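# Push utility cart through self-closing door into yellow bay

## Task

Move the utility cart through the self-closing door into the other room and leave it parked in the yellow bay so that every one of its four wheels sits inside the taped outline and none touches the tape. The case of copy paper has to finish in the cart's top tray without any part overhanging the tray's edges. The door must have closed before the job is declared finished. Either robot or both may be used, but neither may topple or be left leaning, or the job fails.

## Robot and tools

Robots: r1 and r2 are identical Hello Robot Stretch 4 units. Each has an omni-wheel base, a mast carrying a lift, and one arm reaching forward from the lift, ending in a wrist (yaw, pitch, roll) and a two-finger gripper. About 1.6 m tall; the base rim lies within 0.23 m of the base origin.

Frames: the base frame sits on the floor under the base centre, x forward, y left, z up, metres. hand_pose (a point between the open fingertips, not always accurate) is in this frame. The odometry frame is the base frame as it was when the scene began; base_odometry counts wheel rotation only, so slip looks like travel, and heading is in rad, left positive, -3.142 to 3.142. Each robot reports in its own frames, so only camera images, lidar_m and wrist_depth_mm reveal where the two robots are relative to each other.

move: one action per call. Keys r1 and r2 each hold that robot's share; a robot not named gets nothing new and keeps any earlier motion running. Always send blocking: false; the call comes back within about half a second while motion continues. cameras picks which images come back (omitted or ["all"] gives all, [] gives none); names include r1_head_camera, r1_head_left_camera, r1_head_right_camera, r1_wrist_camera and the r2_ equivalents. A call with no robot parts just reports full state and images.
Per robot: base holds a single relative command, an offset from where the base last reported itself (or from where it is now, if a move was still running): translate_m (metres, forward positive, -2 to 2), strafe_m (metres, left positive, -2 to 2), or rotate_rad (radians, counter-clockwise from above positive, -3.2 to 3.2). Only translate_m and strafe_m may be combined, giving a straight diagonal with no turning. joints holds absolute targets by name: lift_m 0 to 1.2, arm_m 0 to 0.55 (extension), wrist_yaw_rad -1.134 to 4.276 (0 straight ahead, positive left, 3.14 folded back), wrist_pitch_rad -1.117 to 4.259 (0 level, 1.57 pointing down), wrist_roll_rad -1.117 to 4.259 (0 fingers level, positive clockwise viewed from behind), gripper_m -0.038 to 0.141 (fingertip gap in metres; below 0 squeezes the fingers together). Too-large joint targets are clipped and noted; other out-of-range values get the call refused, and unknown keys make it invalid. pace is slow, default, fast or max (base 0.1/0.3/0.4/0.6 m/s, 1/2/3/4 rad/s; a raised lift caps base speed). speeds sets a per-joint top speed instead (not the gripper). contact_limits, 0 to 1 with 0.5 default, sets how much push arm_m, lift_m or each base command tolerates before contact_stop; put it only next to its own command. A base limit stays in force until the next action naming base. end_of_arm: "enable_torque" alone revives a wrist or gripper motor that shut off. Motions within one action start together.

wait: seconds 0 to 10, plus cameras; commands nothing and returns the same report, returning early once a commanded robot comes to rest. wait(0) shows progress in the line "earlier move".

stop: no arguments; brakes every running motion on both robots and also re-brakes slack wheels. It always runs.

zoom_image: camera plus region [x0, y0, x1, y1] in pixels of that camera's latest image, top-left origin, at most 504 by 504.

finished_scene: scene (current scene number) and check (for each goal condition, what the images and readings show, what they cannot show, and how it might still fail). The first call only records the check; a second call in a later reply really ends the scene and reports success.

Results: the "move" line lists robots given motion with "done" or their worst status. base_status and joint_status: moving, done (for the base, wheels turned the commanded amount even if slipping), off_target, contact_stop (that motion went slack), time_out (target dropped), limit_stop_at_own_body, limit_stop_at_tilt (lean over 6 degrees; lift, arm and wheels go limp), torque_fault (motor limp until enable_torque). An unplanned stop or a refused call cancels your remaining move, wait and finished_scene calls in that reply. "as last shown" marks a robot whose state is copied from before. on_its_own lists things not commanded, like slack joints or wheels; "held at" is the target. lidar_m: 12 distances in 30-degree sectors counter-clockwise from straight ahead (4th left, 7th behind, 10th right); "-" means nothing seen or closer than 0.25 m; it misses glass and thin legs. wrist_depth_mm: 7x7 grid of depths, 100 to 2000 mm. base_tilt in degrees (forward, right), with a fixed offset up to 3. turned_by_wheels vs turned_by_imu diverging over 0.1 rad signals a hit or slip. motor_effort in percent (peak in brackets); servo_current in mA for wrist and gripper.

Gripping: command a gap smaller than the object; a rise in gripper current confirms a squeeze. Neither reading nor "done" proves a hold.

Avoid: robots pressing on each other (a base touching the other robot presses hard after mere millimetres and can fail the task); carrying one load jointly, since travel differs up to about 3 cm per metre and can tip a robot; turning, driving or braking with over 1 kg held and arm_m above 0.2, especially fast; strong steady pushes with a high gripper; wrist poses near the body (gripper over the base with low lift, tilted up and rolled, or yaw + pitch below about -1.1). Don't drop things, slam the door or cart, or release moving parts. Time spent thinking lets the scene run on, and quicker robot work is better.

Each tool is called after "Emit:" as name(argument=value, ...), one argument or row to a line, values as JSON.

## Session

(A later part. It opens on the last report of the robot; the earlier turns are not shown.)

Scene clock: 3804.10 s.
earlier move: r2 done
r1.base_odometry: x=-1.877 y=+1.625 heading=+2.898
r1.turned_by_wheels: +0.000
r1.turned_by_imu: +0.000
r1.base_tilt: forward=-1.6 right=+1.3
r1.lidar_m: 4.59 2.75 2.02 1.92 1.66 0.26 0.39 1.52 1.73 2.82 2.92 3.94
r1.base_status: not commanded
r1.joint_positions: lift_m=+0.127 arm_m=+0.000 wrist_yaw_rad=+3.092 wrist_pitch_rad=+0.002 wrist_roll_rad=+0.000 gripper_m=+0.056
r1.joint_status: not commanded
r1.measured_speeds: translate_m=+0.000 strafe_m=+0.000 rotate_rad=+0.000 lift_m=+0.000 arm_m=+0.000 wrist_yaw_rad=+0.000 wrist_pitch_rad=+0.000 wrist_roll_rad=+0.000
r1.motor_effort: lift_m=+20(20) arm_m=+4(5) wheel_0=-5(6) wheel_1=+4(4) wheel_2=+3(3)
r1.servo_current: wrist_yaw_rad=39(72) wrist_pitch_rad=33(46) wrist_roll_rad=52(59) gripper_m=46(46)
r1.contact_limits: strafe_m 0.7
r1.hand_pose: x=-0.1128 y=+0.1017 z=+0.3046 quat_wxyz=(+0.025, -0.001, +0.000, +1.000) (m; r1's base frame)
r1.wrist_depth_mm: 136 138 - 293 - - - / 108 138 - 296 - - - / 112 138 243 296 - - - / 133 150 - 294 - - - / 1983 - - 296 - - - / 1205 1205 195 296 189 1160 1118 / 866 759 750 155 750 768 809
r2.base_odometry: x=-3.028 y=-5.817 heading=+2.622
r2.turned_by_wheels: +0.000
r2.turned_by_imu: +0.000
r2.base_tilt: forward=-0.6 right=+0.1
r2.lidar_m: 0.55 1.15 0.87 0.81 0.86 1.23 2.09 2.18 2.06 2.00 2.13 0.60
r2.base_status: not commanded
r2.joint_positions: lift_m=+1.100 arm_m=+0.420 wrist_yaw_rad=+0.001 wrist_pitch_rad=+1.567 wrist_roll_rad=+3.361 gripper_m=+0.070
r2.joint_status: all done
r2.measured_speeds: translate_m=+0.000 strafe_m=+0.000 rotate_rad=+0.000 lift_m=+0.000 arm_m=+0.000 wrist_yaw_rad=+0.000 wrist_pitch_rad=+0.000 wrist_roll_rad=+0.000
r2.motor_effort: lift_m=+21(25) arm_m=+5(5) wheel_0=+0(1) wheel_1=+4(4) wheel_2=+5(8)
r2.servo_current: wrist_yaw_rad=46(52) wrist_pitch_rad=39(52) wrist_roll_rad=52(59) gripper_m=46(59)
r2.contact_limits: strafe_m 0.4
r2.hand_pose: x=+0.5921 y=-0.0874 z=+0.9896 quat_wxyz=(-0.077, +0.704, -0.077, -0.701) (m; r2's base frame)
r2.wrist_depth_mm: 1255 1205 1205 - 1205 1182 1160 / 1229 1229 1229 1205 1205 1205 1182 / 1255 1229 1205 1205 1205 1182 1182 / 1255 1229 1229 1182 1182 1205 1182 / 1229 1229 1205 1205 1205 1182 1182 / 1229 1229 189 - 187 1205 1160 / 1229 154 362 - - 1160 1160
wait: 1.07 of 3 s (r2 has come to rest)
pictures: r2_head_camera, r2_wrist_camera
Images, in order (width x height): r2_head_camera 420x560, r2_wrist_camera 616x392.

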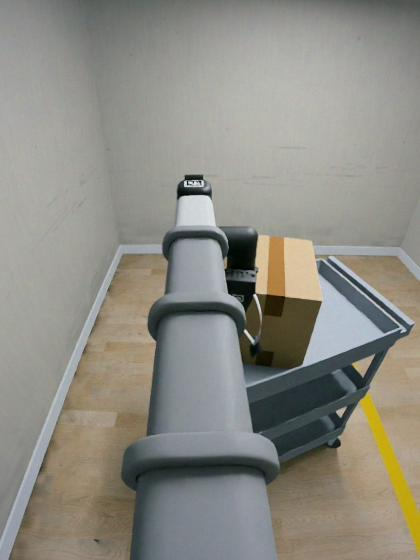

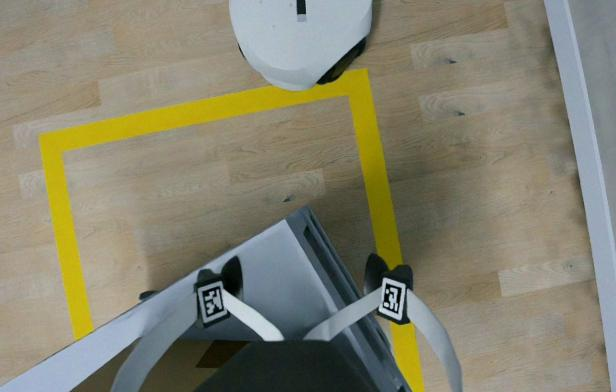

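Emit:
move(
  r2={"joints": {"arm_m": 0.2, "wrist_roll_rad": 1.309}},
  blocking=false,
  cameras=[],
)

Emit:
wait(
  seconds=4,
  cameras=["r2_head_camera"],
)

Scene clock: 3846.80 s.
move: r2 moving
r1.base_odometry: x=-1.877 y=+1.625 heading=+2.898
r1.turned_by_wheels: +0.000
r1.turned_by_imu: +0.000
r1.base_tilt: forward=-1.5 right=+1.3
r1.lidar_m: 4.59 2.76 1.99 1.88 1.70 0.25 0.36 1.52 1.72 2.81 2.90 3.94
r1.base_status: not commanded
r1.joint_positions: lift_m=+0.127 arm_m=+0.000 wrist_yaw_rad=+3.092 wrist_pitch_rad=+0.002 wrist_roll_rad=+0.000 gripper_m=+0.056
r1.joint_status: not commanded
r1.measured_speeds: translate_m=+0.000 strafe_m=+0.000 rotate_rad=+0.000 lift_m=+0.000 arm_m=+0.000 wrist_yaw_rad=+0.000 wrist_pitch_rad=+0.000 wrist_roll_rad=+0.000
r1.motor_effort: lift_m=+20(20) arm_m=+4(4) wheel_0=-5(6) wheel_1=+3(4) wheel_2=+3(3)
r1.servo_current: wrist_yaw_rad=46(65) wrist_pitch_rad=39(52) wrist_roll_rad=26(65) gripper_m=39(46)
r1.contact_limits: strafe_m 0.7
r1.hand_pose: x=-0.1128 y=+0.1017 z=+0.3046 quat_wxyz=(+0.025, -0.001, +0.000, +1.000) (m; r1's base frame)
r1.wrist_depth_mm: 136 138 - 294 - - - / 108 138 - 294 - - - / 112 139 243 296 - - - / 133 150 - 294 - - - / 1983 - - 297 - - - / 1205 1205 195 297 189 1160 1138 / 854 759 768 156 741 768 809
r2.base_odometry: x=-3.028 y=-5.817 heading=+2.622
r2.turned_by_wheels: +0.000
r2.turned_by_imu: +0.000
r2.base_tilt: forward=-0.7 right=+0.1
r2.lidar_m: 0.56 1.13 0.85 0.80 0.87 1.25 2.07 2.21 2.03 1.98 2.12 0.60
r2.base_status: not commanded
r2.joint_positions: lift_m=+1.100 arm_m=+0.369 wrist_yaw_rad=+0.001 wrist_pitch_rad=+1.567 wrist_roll_rad=+2.771 gripper_m=+0.070
r2.joint_status: arm_m moving; wrist_roll_rad moving
r2.measured_speeds: translate_m=+0.000 strafe_m=+0.000 rotate_rad=+0.000 lift_m=+0.000 arm_m=-0.195 wrist_yaw_rad=+0.000 wrist_pitch_rad=+0.001 wrist_roll_rad=-1.820
r2.motor_effort: lift_m=+21(21) arm_m=-9(9) wheel_0=+0(1) wheel_1=+4(4) wheel_2=+5(6)
r2.servo_current: wrist_yaw_rad=46(52) wrist_pitch_rad=39(46) wrist_roll_rad=78(117) gripper_m=52(59)
r2.contact_limits: strafe_m 0.4
r2.hand_pose: x=+0.5416 y=-0.0874 z=+0.9896 quat_wxyz=(+0.131, +0.696, +0.130, -0.694) (m; r2's base frame)
r2.wrist_depth_mm: 1229 1229 1229 1229 - 1205 1182 / 1205 1205 1229 1229 - 1205 1160 / 1205 1205 1205 1182 1205 1205 1182 / 1229 1205 1229 1205 1182 1182 1182 / - - 377 1229 1229 1205 1182 / 315 379 189 415 188 1182 1182 / 267 296 375 - 1205 1205 1160
pictures: none
No camera images: "cameras" was empty.

Scene clock: 3848.07 s.
earlier move: r2 done
r1.base_odometry: x=-1.877 y=+1.625 heading=+2.898
r1.turned_by_wheels: +0.000
r1.turned_by_imu: +0.000
r1.base_tilt: forward=-1.6 right=+1.3
r1.lidar_m: 4.59 2.73 1.99 1.90 1.69 0.25 0.36 1.51 1.72 2.81 2.92 3.94
r1.base_status: not commanded
r1.joint_positions: lift_m=+0.127 arm_m=+0.000 wrist_yaw_rad=+3.092 wrist_pitch_rad=+0.002 wrist_roll_rad=+0.000 gripper_m=+0.056
r1.joint_status: not commanded
r1.measured_speeds: translate_m=+0.000 strafe_m=+0.000 rotate_rad=+0.000 lift_m=+0.000 arm_m=+0.000 wrist_yaw_rad=+0.000 wrist_pitch_rad=+0.000 wrist_roll_rad=+0.000
r1.motor_effort: lift_m=+20(20) arm_m=+4(4) wheel_0=-6(6) wheel_1=+4(4) wheel_2=+3(3)
r1.servo_current: wrist_yaw_rad=46(72) wrist_pitch_rad=39(52) wrist_roll_rad=52(72) gripper_m=46(46)
r1.contact_limits: strafe_m 0.7
r1.hand_pose: x=-0.1128 y=+0.1017 z=+0.3046 quat_wxyz=(+0.025, -0.001, +0.000, +1.000) (m; r1's base frame)
r1.wrist_depth_mm: 136 138 - 293 - - - / 108 138 - 294 - - - / 112 139 244 294 - - - / 134 150 - 296 - - - / - - - 298 - - - / 1182 1182 195 296 189 1138 1160 / 842 759 759 156 750 778 820
r2.base_odometry: x=-3.028 y=-5.817 heading=+2.622
r2.turned_by_wheels: +0.000
r2.turned_by_imu: +0.000
r2.base_tilt: forward=-0.7 right=+0.1
r2.lidar_m: 0.56 1.17 0.87 0.81 0.86 1.23 2.08 2.20 2.03 1.99 2.15 0.57
r2.base_status: not commanded
r2.joint_positions: lift_m=+1.100 arm_m=+0.200 wrist_yaw_rad=+0.001 wrist_pitch_rad=+1.567 wrist_roll_rad=+1.311 gripper_m=+0.070
r2.joint_status: all done
r2.measured_speeds: translate_m=+0.000 strafe_m=+0.000 rotate_rad=+0.000 lift_m=+0.000 arm_m=+0.000 wrist_yaw_rad=+0.000 wrist_pitch_rad=+0.000 wrist_roll_rad=+0.000
r2.motor_effort: lift_m=+21(21) arm_m=-7(11) wheel_0=+0(1) wheel_1=+4(4) wheel_2=+5(6)
r2.servo_current: wrist_yaw_rad=39(59) wrist_pitch_rad=39(46) wrist_roll_rad=52(117) gripper_m=52(59)
r2.contact_limits: strafe_m 0.4
r2.hand_pose: x=+0.3722 y=-0.0874 z=+0.9896 quat_wxyz=(+0.562, +0.432, +0.560, -0.430) (m; r2's base frame)
r2.wrist_depth_mm: 364 402 1205 1182 1205 1205 1182 / 382 379 1205 1205 1182 1205 1205 / 410 375 1205 1205 1160 1205 1182 / 1229 1229 1205 1182 1182 1182 1182 / 1229 1205 1205 1229 225 976 1205 / 1205 1229 190 1229 188 1205 1205 / 1205 1205 1205 - - 1229 1229
wait: 1.27 of 4 s (r2 has come to rest)
pictures: r2_head_camera
Images, in order (width x height): r2_head_camera 420x560.

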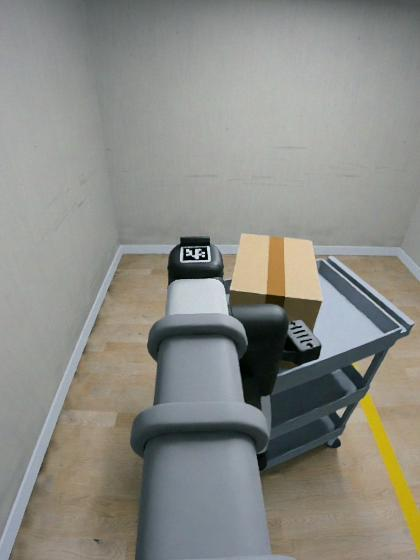

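Emit:
move(
  r2={"base": {"strafe_m": -0.445}, "contact_limits": {"strafe_m": 0.4}},
  blocking=false,
  cameras=[],
)

Emit:
wait(
  seconds=6,
  cameras=["r2_head_camera", "r2_wrist_camera"],
)

Scene clock: 3854.67 s.
move: r2 moving
r1.base_odometry: x=-1.877 y=+1.625 heading=+2.898
r1.turned_by_wheels: +0.000
r1.turned_by_imu: +0.000
r1.base_tilt: forward=-1.6 right=+1.3
r1.lidar_m: 4.59 2.77 2.00 1.92 1.71 0.25 0.39 1.50 1.71 2.81 2.91 3.96
r1.base_status: not commanded
r1.joint_positions: lift_m=+0.127 arm_m=+0.000 wrist_yaw_rad=+3.092 wrist_pitch_rad=+0.002 wrist_roll_rad=+0.000 gripper_m=+0.056
r1.joint_status: not commanded
r1.measured_speeds: translate_m=+0.000 strafe_m=+0.000 rotate_rad=+0.000 lift_m=+0.000 arm_m=+0.000 wrist_yaw_rad=+0.000 wrist_pitch_rad=+0.000 wrist_roll_rad=+0.000
r1.motor_effort: lift_m=+20(20) arm_m=+4(5) wheel_0=-5(5) wheel_1=+4(4) wheel_2=+3(3)
r1.servo_current: wrist_yaw_rad=46(59) wrist_pitch_rad=39(46) wrist_roll_rad=52(52) gripper_m=39(46)
r1.contact_limits: strafe_m 0.7
r1.hand_pose: x=-0.1128 y=+0.1017 z=+0.3046 quat_wxyz=(+0.025, -0.001, +0.000, +1.000) (m; r1's base frame)
r1.wrist_depth_mm: 136 138 - 294 - - - / 108 138 - 296 - - - / 112 138 244 294 - - - / 133 150 - 298 - - - / - - - 297 - - - / 1182 1205 196 297 189 1182 1118 / 866 750 750 155 741 778 820
r2.base_odometry: x=-3.010 y=-5.786 heading=+2.622
r2.turned_by_wheels: +0.000
r2.turned_by_imu: +0.000
r2.base_tilt: forward=-0.7 right=+0.1
r2.lidar_m: 0.56 1.18 0.89 0.85 0.91 1.30 2.07 2.18 2.00 1.97 2.08 0.60
r2.base_status: strafe_m moving
r2.joint_positions: lift_m=+1.100 arm_m=+0.200 wrist_yaw_rad=+0.001 wrist_pitch_rad=+1.567 wrist_roll_rad=+1.311 gripper_m=+0.070
r2.joint_status: not commanded
r2.measured_speeds: translate_m=-0.001 strafe_m=-0.139 rotate_rad=+0.003 lift_m=+0.000 arm_m=+0.000 wrist_yaw_rad=+0.000 wrist_pitch_rad=+0.000 wrist_roll_rad=+0.000
r2.motor_effort: lift_m=+21(21) arm_m=-7(7) wheel_0=+10(13) wheel_1=-11(11) wheel_2=+0(4)
r2.servo_current: wrist_yaw_rad=46(52) wrist_pitch_rad=46(46) wrist_roll_rad=52(59) gripper_m=52(59)
r2.contact_limits: strafe_m 0.4
r2.hand_pose: x=+0.3722 y=-0.0874 z=+0.9896 quat_wxyz=(+0.562, +0.432, +0.560, -0.430) (m; r2's base frame)
r2.wrist_depth_mm: 351 402 1229 1205 1160 1182 1205 / 384 377 1205 1182 1205 1182 1205 / 404 368 1205 1205 1229 1182 1205 / - 392 1229 1205 1205 1205 1205 / 1205 1205 1205 1229 225 976 1182 / 1229 1205 189 1205 187 1205 1182 / 1205 1229 1205 - - 1229 1229
pictures: none
No camera images: "cameras" was empty.

Scene clock: 3856.97 s.
earlier move: r2 done
r1.base_odometry: x=-1.877 y=+1.625 heading=+2.898
r1.turned_by_wheels: +0.000
r1.turned_by_imu: +0.000
r1.base_tilt: forward=-1.5 right=+1.3
r1.lidar_m: 4.59 2.76 2.00 1.91 1.72 0.25 0.39 1.53 1.68 2.82 2.91 3.97
r1.base_status: not commanded
r1.joint_positions: lift_m=+0.127 arm_m=+0.000 wrist_yaw_rad=+3.092 wrist_pitch_rad=+0.002 wrist_roll_rad=+0.000 gripper_m=+0.056
r1.joint_status: not commanded
r1.measured_speeds: translate_m=+0.000 strafe_m=+0.000 rotate_rad=+0.000 lift_m=+0.000 arm_m=+0.000 wrist_yaw_rad=+0.000 wrist_pitch_rad=+0.000 wrist_roll_rad=+0.000
r1.motor_effort: lift_m=+20(20) arm_m=+4(5) wheel_0=-5(6) wheel_1=+4(4) wheel_2=+3(3)
r1.servo_current: wrist_yaw_rad=46(65) wrist_pitch_rad=39(52) wrist_roll_rad=39(72) gripper_m=46(52)
r1.contact_limits: strafe_m 0.7
r1.hand_pose: x=-0.1128 y=+0.1017 z=+0.3046 quat_wxyz=(+0.025, -0.001, +0.000, +1.000) (m; r1's base frame)
r1.wrist_depth_mm: 136 138 - 293 - - - / 108 138 - 294 - - - / 112 138 243 296 - - - / 133 150 - 294 - - - / 1983 - - 296 - - - / 1182 1229 195 296 189 1138 1138 / 854 750 750 156 741 778 809
r2.base_odometry: x=-2.807 y=-5.431 heading=+2.622
r2.turned_by_wheels: +0.000
r2.turned_by_imu: +0.001
r2.base_tilt: forward=-0.7 right=+0.1
r2.lidar_m: 0.61 0.59 1.30 1.26 1.34 1.90 2.08 2.10 1.58 1.57 1.72 0.74
r2.base_status: done
r2.joint_positions: lift_m=+1.100 arm_m=+0.200 wrist_yaw_rad=+0.001 wrist_pitch_rad=+1.567 wrist_roll_rad=+1.311 gripper_m=+0.070
r2.joint_status: not commanded
r2.measured_speeds: translate_m=+0.000 strafe_m=+0.000 rotate_rad=+0.000 lift_m=+0.000 arm_m=+0.000 wrist_yaw_rad=+0.000 wrist_pitch_rad=+0.000 wrist_roll_rad=+0.000
r2.motor_effort: lift_m=+21(21) arm_m=-7(7) wheel_0=+1(13) wheel_1=-2(12) wheel_2=+0(4)
r2.servo_current: wrist_yaw_rad=46(59) wrist_pitch_rad=46(46) wrist_roll_rad=59(65) gripper_m=52(59)
r2.contact_limits: strafe_m 0.4
r2.hand_pose: x=+0.3722 y=-0.0874 z=+0.9896 quat_wxyz=(+0.562, +0.432, +0.560, -0.430) (m; r2's base frame)
r2.wrist_depth_mm: 1205 1182 1205 1205 1182 1205 1205 / 433 1182 1205 1205 1205 1182 1205 / 410 - 1205 1205 1182 1205 1205 / 407 - 1229 1205 1205 1205 1182 / 413 - 1182 1205 220 946 1205 / 404 - 189 1229 188 1205 1205 / 399 128 1229 - - 1182 1205
wait: 2.30 of 6 s (r2 has come to rest)
pictures: r2_head_camera, r2_wrist_camera
Images, in order (width x height): r2_head_camera 420x560, r2_wrist_camera 616x392.

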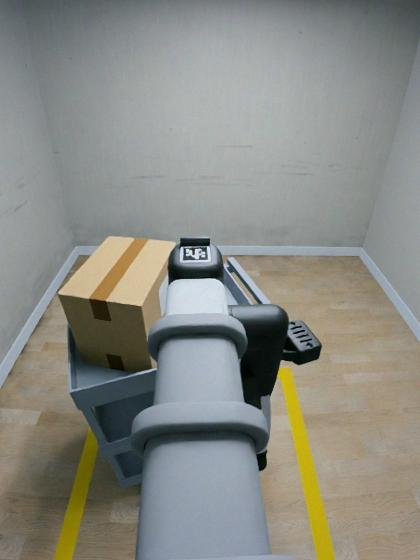

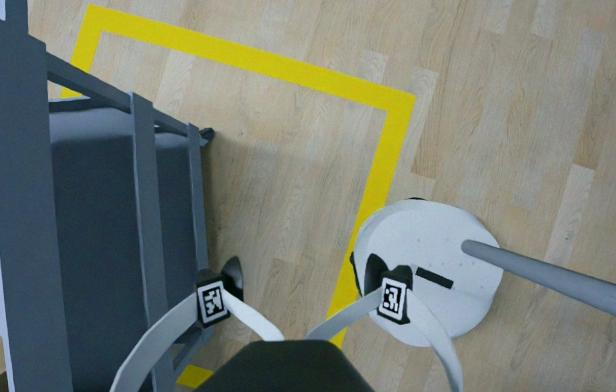

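Emit:
zoom_image(
  camera="r2_wrist_camera",
  region=[60, 240, 320, 392],
)

Emit:
zoom_image(
  camera="r2_head_camera",
  region=[40, 360, 200, 560],
)

Scaled by 1.938.

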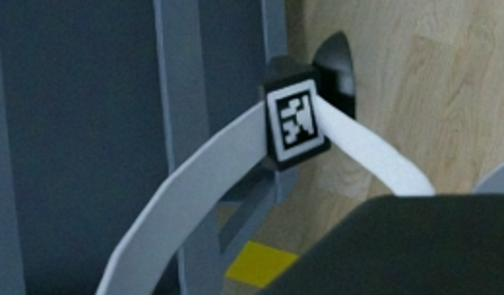

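Scaled by 2.520 from the camera's 420x560 image, which has a finer 1200x1600 frame.

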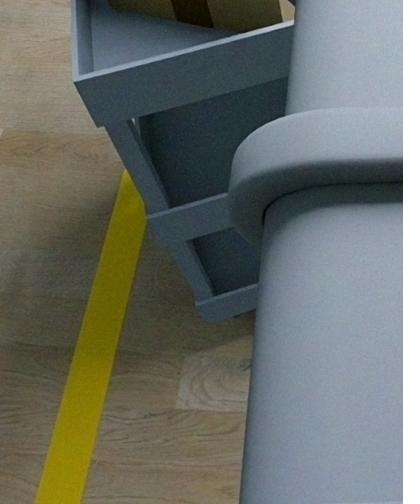

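Emit:
move(
  r2={"base": {"translate_m": 0.06, "strafe_m": -0.06}, "contact_limits": {"strafe_m": 0.4}},
  blocking=false,
  cameras=[],
)

Emit:
wait(
  seconds=3,
  cameras=[],
)

Emit:
move(
  r2={"joints": {"arm_m": 0.4, "gripper_m": 0.08}},
  blocking=false,
  cameras=[],
)

Emit:
wait(
  seconds=3,
  cameras=["r2_wrist_camera", "r2_head_camera"],
)

Scene clock: 3978.07 s.
move: r2 moving
r1.base_odometry: x=-1.877 y=+1.625 heading=+2.898
r1.turned_by_wheels: +0.000
r1.turned_by_imu: +0.000
r1.base_tilt: forward=-1.6 right=+1.3
r1.lidar_m: 4.59 2.79 1.99 1.90 1.68 0.25 0.36 1.53 1.71 2.80 2.92 3.93
r1.base_status: not commanded
r1.joint_positions: lift_m=+0.127 arm_m=+0.000 wrist_yaw_rad=+3.092 wrist_pitch_rad=+0.002 wrist_roll_rad=+0.000 gripper_m=+0.056
r1.joint_status: not commanded
r1.measured_speeds: translate_m=+0.000 strafe_m=+0.000 rotate_rad=+0.000 lift_m=+0.000 arm_m=+0.000 wrist_yaw_rad=+0.000 wrist_pitch_rad=+0.000 wrist_roll_rad=+0.000
r1.motor_effort: lift_m=+20(20) arm_m=+4(4) wheel_0=-5(6) wheel_1=+4(4) wheel_2=+3(3)
r1.servo_current: wrist_yaw_rad=52(59) wrist_pitch_rad=46(46) wrist_roll_rad=46(52) gripper_m=39(46)
r1.contact_limits: strafe_m 0.7
r1.hand_pose: x=-0.1128 y=+0.1017 z=+0.3046 quat_wxyz=(+0.025, -0.001, +0.000, +1.000) (m; r1's base frame)
r1.wrist_depth_mm: 136 138 - 293 - - - / 108 138 - 296 - - - / 112 138 243 294 - - - / 133 150 - 294 - - - / 1983 - - 297 - - - / 1205 1205 195 296 189 1138 1118 / 866 750 759 155 741 788 820
r2.base_odometry: x=-2.815 y=-5.400 heading=+2.621
r2.turned_by_wheels: -0.001
r2.turned_by_imu: +0.000
r2.base_tilt: forward=-0.7 right=+0.0
r2.lidar_m: 0.60 0.61 1.35 1.28 1.35 1.93 2.10 2.10 1.58 1.53 1.68 0.73
r2.base_status: translate_m moving; strafe_m moving
r2.joint_positions: lift_m=+1.100 arm_m=+0.200 wrist_yaw_rad=+0.001 wrist_pitch_rad=+1.567 wrist_roll_rad=+1.311 gripper_m=+0.070
r2.joint_status: not commanded
r2.measured_speeds: translate_m=+0.088 strafe_m=-0.090 rotate_rad=+0.002 lift_m=+0.000 arm_m=+0.000 wrist_yaw_rad=+0.000 wrist_pitch_rad=+0.000 wrist_roll_rad=+0.000
r2.motor_effort: lift_m=+21(21) arm_m=-7(7) wheel_0=+13(13) wheel_1=-6(7) wheel_2=-11(11)
r2.servo_current: wrist_yaw_rad=46(59) wrist_pitch_rad=39(46) wrist_roll_rad=52(59) gripper_m=46(52)
r2.contact_limits: strafe_m 0.4
r2.hand_pose: x=+0.3722 y=-0.0874 z=+0.9896 quat_wxyz=(+0.562, +0.432, +0.560, -0.430) (m; r2's base frame)
r2.wrist_depth_mm: 1205 1205 1182 1205 1205 1182 1182 / 418 1229 1229 1205 1205 1182 1205 / 394 - 1205 1205 1205 1205 1182 / 387 - 1205 1205 1229 1205 1182 / 399 - 1229 1182 - 991 1182 / 392 - 189 1205 187 1229 1205 / 387 128 1205 - - 1182 1205
pictures: none
No camera images: "cameras" was empty.

Scene clock: 3979.00 s.
earlier move: r2 done
r1.base_odometry: x=-1.877 y=+1.625 heading=+2.898
r1.turned_by_wheels: +0.000
r1.turned_by_imu: +0.000
r1.base_tilt: forward=-1.6 right=+1.3
r1.lidar_m: 4.60 2.77 2.00 1.90 1.68 0.25 0.37 1.54 1.70 2.81 2.92 3.92
r1.base_status: not commanded
r1.joint_positions: lift_m=+0.127 arm_m=+0.000 wrist_yaw_rad=+3.092 wrist_pitch_rad=+0.002 wrist_roll_rad=+0.000 gripper_m=+0.056
r1.joint_status: not commanded
r1.measured_speeds: translate_m=+0.000 strafe_m=+0.000 rotate_rad=+0.000 lift_m=+0.000 arm_m=+0.000 wrist_yaw_rad=+0.000 wrist_pitch_rad=+0.000 wrist_roll_rad=+0.000
r1.motor_effort: lift_m=+20(20) arm_m=+4(4) wheel_0=-6(6) wheel_1=+4(4) wheel_2=+3(3)
r1.servo_current: wrist_yaw_rad=59(65) wrist_pitch_rad=39(52) wrist_roll_rad=59(65) gripper_m=39(46)
r1.contact_limits: strafe_m 0.7
r1.hand_pose: x=-0.1128 y=+0.1017 z=+0.3046 quat_wxyz=(+0.025, -0.001, +0.000, +1.000) (m; r1's base frame)
r1.wrist_depth_mm: 136 137 - 293 - - - / 108 138 - 296 - - - / 112 139 243 294 - - - / 133 150 - 294 - - - / 1921 - - 297 - - - / 1205 1205 195 294 189 1160 1098 / 842 759 759 156 741 768 809
r2.base_odometry: x=-2.829 y=-5.349 heading=+2.621
r2.turned_by_wheels: +0.000
r2.turned_by_imu: +0.000
r2.base_tilt: forward=-0.6 right=+0.1
r2.lidar_m: 0.58 0.58 1.36 1.31 1.41 1.95 2.16 2.05 1.53 1.52 1.66 0.74
r2.base_status: done
r2.joint_positions: lift_m=+1.100 arm_m=+0.200 wrist_yaw_rad=+0.001 wrist_pitch_rad=+1.567 wrist_roll_rad=+1.311 gripper_m=+0.070
r2.joint_status: not commanded
r2.measured_speeds: translate_m=+0.000 strafe_m=+0.000 rotate_rad=+0.000 lift_m=+0.000 arm_m=+0.000 wrist_yaw_rad=+0.000 wrist_pitch_rad=+0.000 wrist_roll_rad=+0.000
r2.motor_effort: lift_m=+21(21) arm_m=-7(7) wheel_0=+2(13) wheel_1=-4(7) wheel_2=-4(12)
r2.servo_current: wrist_yaw_rad=39(65) wrist_pitch_rad=46(46) wrist_roll_rad=46(59) gripper_m=52(59)
r2.contact_limits: strafe_m 0.4
r2.hand_pose: x=+0.3722 y=-0.0874 z=+0.9896 quat_wxyz=(+0.562, +0.432, +0.560, -0.430) (m; r2's base frame)
r2.wrist_depth_mm: 1205 1205 1182 1205 1205 1205 1205 / 384 1205 1205 1205 1182 1205 1182 / 397 1205 1205 1205 1205 1182 1182 / 387 - 1182 1229 1205 1205 1205 / 387 - 1182 1205 - 991 1182 / 382 - 189 1205 187 1229 1205 / 392 - - - - 1205 1182
wait: 0.93 of 3 s (r2 has come to rest)
pictures: none
No camera images: "cameras" was empty.

Scene clock: 3979.50 s.
move: r2 moving
r1.base_odometry: x=-1.877 y=+1.625 heading=+2.898
r1.turned_by_wheels: +0.000
r1.turned_by_imu: +0.000
r1.base_tilt: forward=-1.6 right=+1.3
r1.lidar_m: 4.61 2.74 2.00 1.91 1.69 0.25 0.39 1.51 1.72 2.80 2.92 3.96
r1.base_status: not commanded
r1.joint_positions: lift_m=+0.127 arm_m=+0.000 wrist_yaw_rad=+3.092 wrist_pitch_rad=+0.002 wrist_roll_rad=+0.000 gripper_m=+0.056
r1.joint_status: not commanded
r1.measured_speeds: translate_m=+0.000 strafe_m=+0.000 rotate_rad=+0.000 lift_m=+0.000 arm_m=+0.000 wrist_yaw_rad=+0.000 wrist_pitch_rad=+0.000 wrist_roll_rad=+0.000
r1.motor_effort: lift_m=+20(20) arm_m=+4(4) wheel_0=-5(6) wheel_1=+4(4) wheel_2=+3(3)
r1.servo_current: wrist_yaw_rad=59(72) wrist_pitch_rad=33(46) wrist_roll_rad=46(72) gripper_m=39(46)
r1.contact_limits: strafe_m 0.7
r1.hand_pose: x=-0.1128 y=+0.1017 z=+0.3046 quat_wxyz=(+0.025, -0.001, +0.000, +1.000) (m; r1's base frame)
r1.wrist_depth_mm: 136 138 - 293 - - - / 108 138 - 294 - - - / 112 138 245 294 - - - / 133 150 - 296 - - - / 1863 - - 297 - - - / 1205 1182 195 296 189 1182 1118 / 854 759 750 156 741 778 809
r2.base_odometry: x=-2.829 y=-5.349 heading=+2.621
r2.turned_by_wheels: +0.000
r2.turned_by_imu: +0.000
r2.base_tilt: forward=-0.7 right=+0.1
r2.lidar_m: 0.59 0.58 1.39 1.32 1.38 1.98 2.16 2.02 1.53 1.52 1.63 0.70
r2.base_status: not commanded
r2.joint_positions: lift_m=+1.100 arm_m=+0.251 wrist_yaw_rad=+0.001 wrist_pitch_rad=+1.567 wrist_roll_rad=+1.311 gripper_m=+0.080
r2.joint_status: arm_m moving; gripper_m moving
r2.measured_speeds: translate_m=+0.000 strafe_m=+0.000 rotate_rad=+0.000 lift_m=+0.000 arm_m=+0.195 wrist_yaw_rad=+0.000 wrist_pitch_rad=+0.000 wrist_roll_rad=+0.000
r2.motor_effort: lift_m=+21(21) arm_m=+4(11) wheel_0=+2(3) wheel_1=-4(4) wheel_2=-4(4)
r2.servo_current: wrist_yaw_rad=52(52) wrist_pitch_rad=39(46) wrist_roll_rad=39(59) gripper_m=65(78)
r2.contact_limits: strafe_m 0.4
r2.hand_pose: x=+0.4225 y=-0.0874 z=+0.9896 quat_wxyz=(+0.562, +0.431, +0.560, -0.430) (m; r2's base frame)
r2.wrist_depth_mm: 1182 1205 1160 1205 1205 1182 1182 / 379 1205 1205 1205 1160 1182 1182 / 377 504 1229 1182 1205 1182 1182 / 373 - 1229 1229 1182 1205 1205 / 364 410 1060 1205 1182 931 1205 / - 382 187 1182 186 - 1229 / - 375 - - 1205 1229 1205
pictures: none
No camera images: "cameras" was empty.

Scene clock: 3980.70 s.
earlier move: r2 done
r1.base_odometry: x=-1.877 y=+1.625 heading=+2.898
r1.turned_by_wheels: +0.000
r1.turned_by_imu: +0.000
r1.base_tilt: forward=-1.6 right=+1.3
r1.lidar_m: 4.60 2.77 2.00 1.90 1.71 0.25 0.39 1.51 1.69 2.80 2.92 3.94
r1.base_status: not commanded
r1.joint_positions: lift_m=+0.127 arm_m=+0.000 wrist_yaw_rad=+3.092 wrist_pitch_rad=+0.002 wrist_roll_rad=+0.000 gripper_m=+0.056
r1.joint_status: not commanded
r1.measured_speeds: translate_m=+0.000 strafe_m=+0.000 rotate_rad=+0.000 lift_m=+0.000 arm_m=+0.000 wrist_yaw_rad=+0.000 wrist_pitch_rad=+0.000 wrist_roll_rad=+0.000
r1.motor_effort: lift_m=+20(20) arm_m=+4(4) wheel_0=-6(6) wheel_1=+3(4) wheel_2=+3(3)
r1.servo_current: wrist_yaw_rad=46(72) wrist_pitch_rad=39(52) wrist_roll_rad=46(72) gripper_m=46(52)
r1.contact_limits: strafe_m 0.7
r1.hand_pose: x=-0.1128 y=+0.1017 z=+0.3046 quat_wxyz=(+0.025, -0.001, +0.000, +1.000) (m; r1's base frame)
r1.wrist_depth_mm: 136 138 - 293 - - - / 108 138 - 296 - - - / 112 138 244 296 - - - / 134 150 - 294 - - - / 1921 - - 296 - - - / 1205 1205 195 296 190 1160 1118 / 842 759 759 156 741 778 820
r2.base_odometry: x=-2.829 y=-5.349 heading=+2.621
r2.turned_by_wheels: +0.000
r2.turned_by_imu: +0.000
r2.base_tilt: forward=-0.7 right=+0.1
r2.lidar_m: 0.58 0.57 1.36 1.32 1.39 1.98 2.16 2.06 1.52 1.52 1.63 0.70
r2.base_status: not commanded
r2.joint_positions: lift_m=+1.100 arm_m=+0.400 wrist_yaw_rad=+0.001 wrist_pitch_rad=+1.567 wrist_roll_rad=+1.311 gripper_m=+0.080
r2.joint_status: all done
r2.measured_speeds: translate_m=+0.000 strafe_m=+0.000 rotate_rad=+0.000 lift_m=+0.000 arm_m=+0.000 wrist_yaw_rad=+0.000 wrist_pitch_rad=+0.000 wrist_roll_rad=+0.000
r2.motor_effort: lift_m=+21(21) arm_m=+7(13) wheel_0=+2(3) wheel_1=-4(4) wheel_2=-4(4)
r2.servo_current: wrist_yaw_rad=39(52) wrist_pitch_rad=33(46) wrist_roll_rad=39(65) gripper_m=52(78)
r2.contact_limits: strafe_m 0.4
r2.hand_pose: x=+0.5718 y=-0.0874 z=+0.9896 quat_wxyz=(+0.562, +0.431, +0.560, -0.430) (m; r2's base frame)
r2.wrist_depth_mm: 1205 1205 1205 1205 1205 1182 1160 / 366 353 375 1182 1160 1182 1182 / 1205 1205 404 1205 1182 1182 1182 / - - 389 1205 1205 1205 1182 / - - 353 1229 1205 - 1205 / - - 189 1205 188 - 1182 / 424 - - - - - 1182
wait: 1.20 of 3 s (r2 has come to rest)
pictures: r2_head_camera, r2_wrist_camera
Images, in order (width x height): r2_head_camera 420x560, r2_wrist_camera 616x392.

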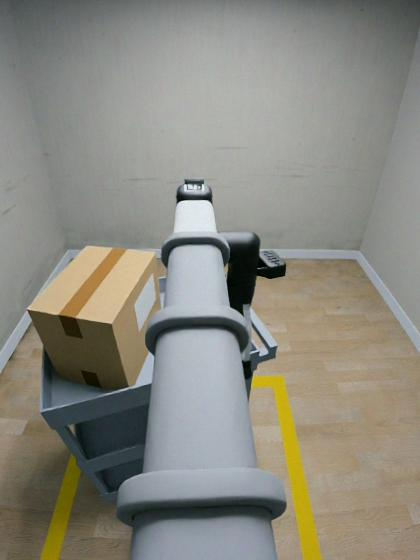

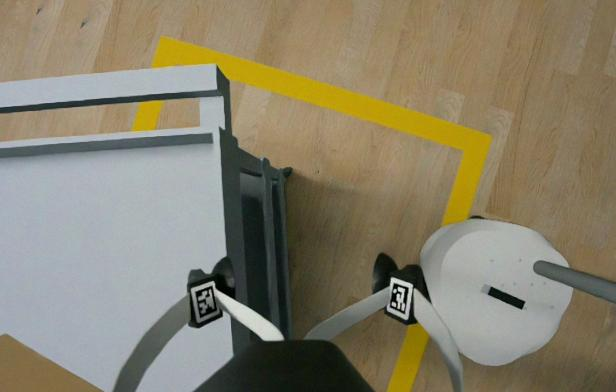

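Emit:
zoom_image(
  camera="r2_wrist_camera",
  region=[140, 60, 440, 350],
)

Scaled by 1.680.

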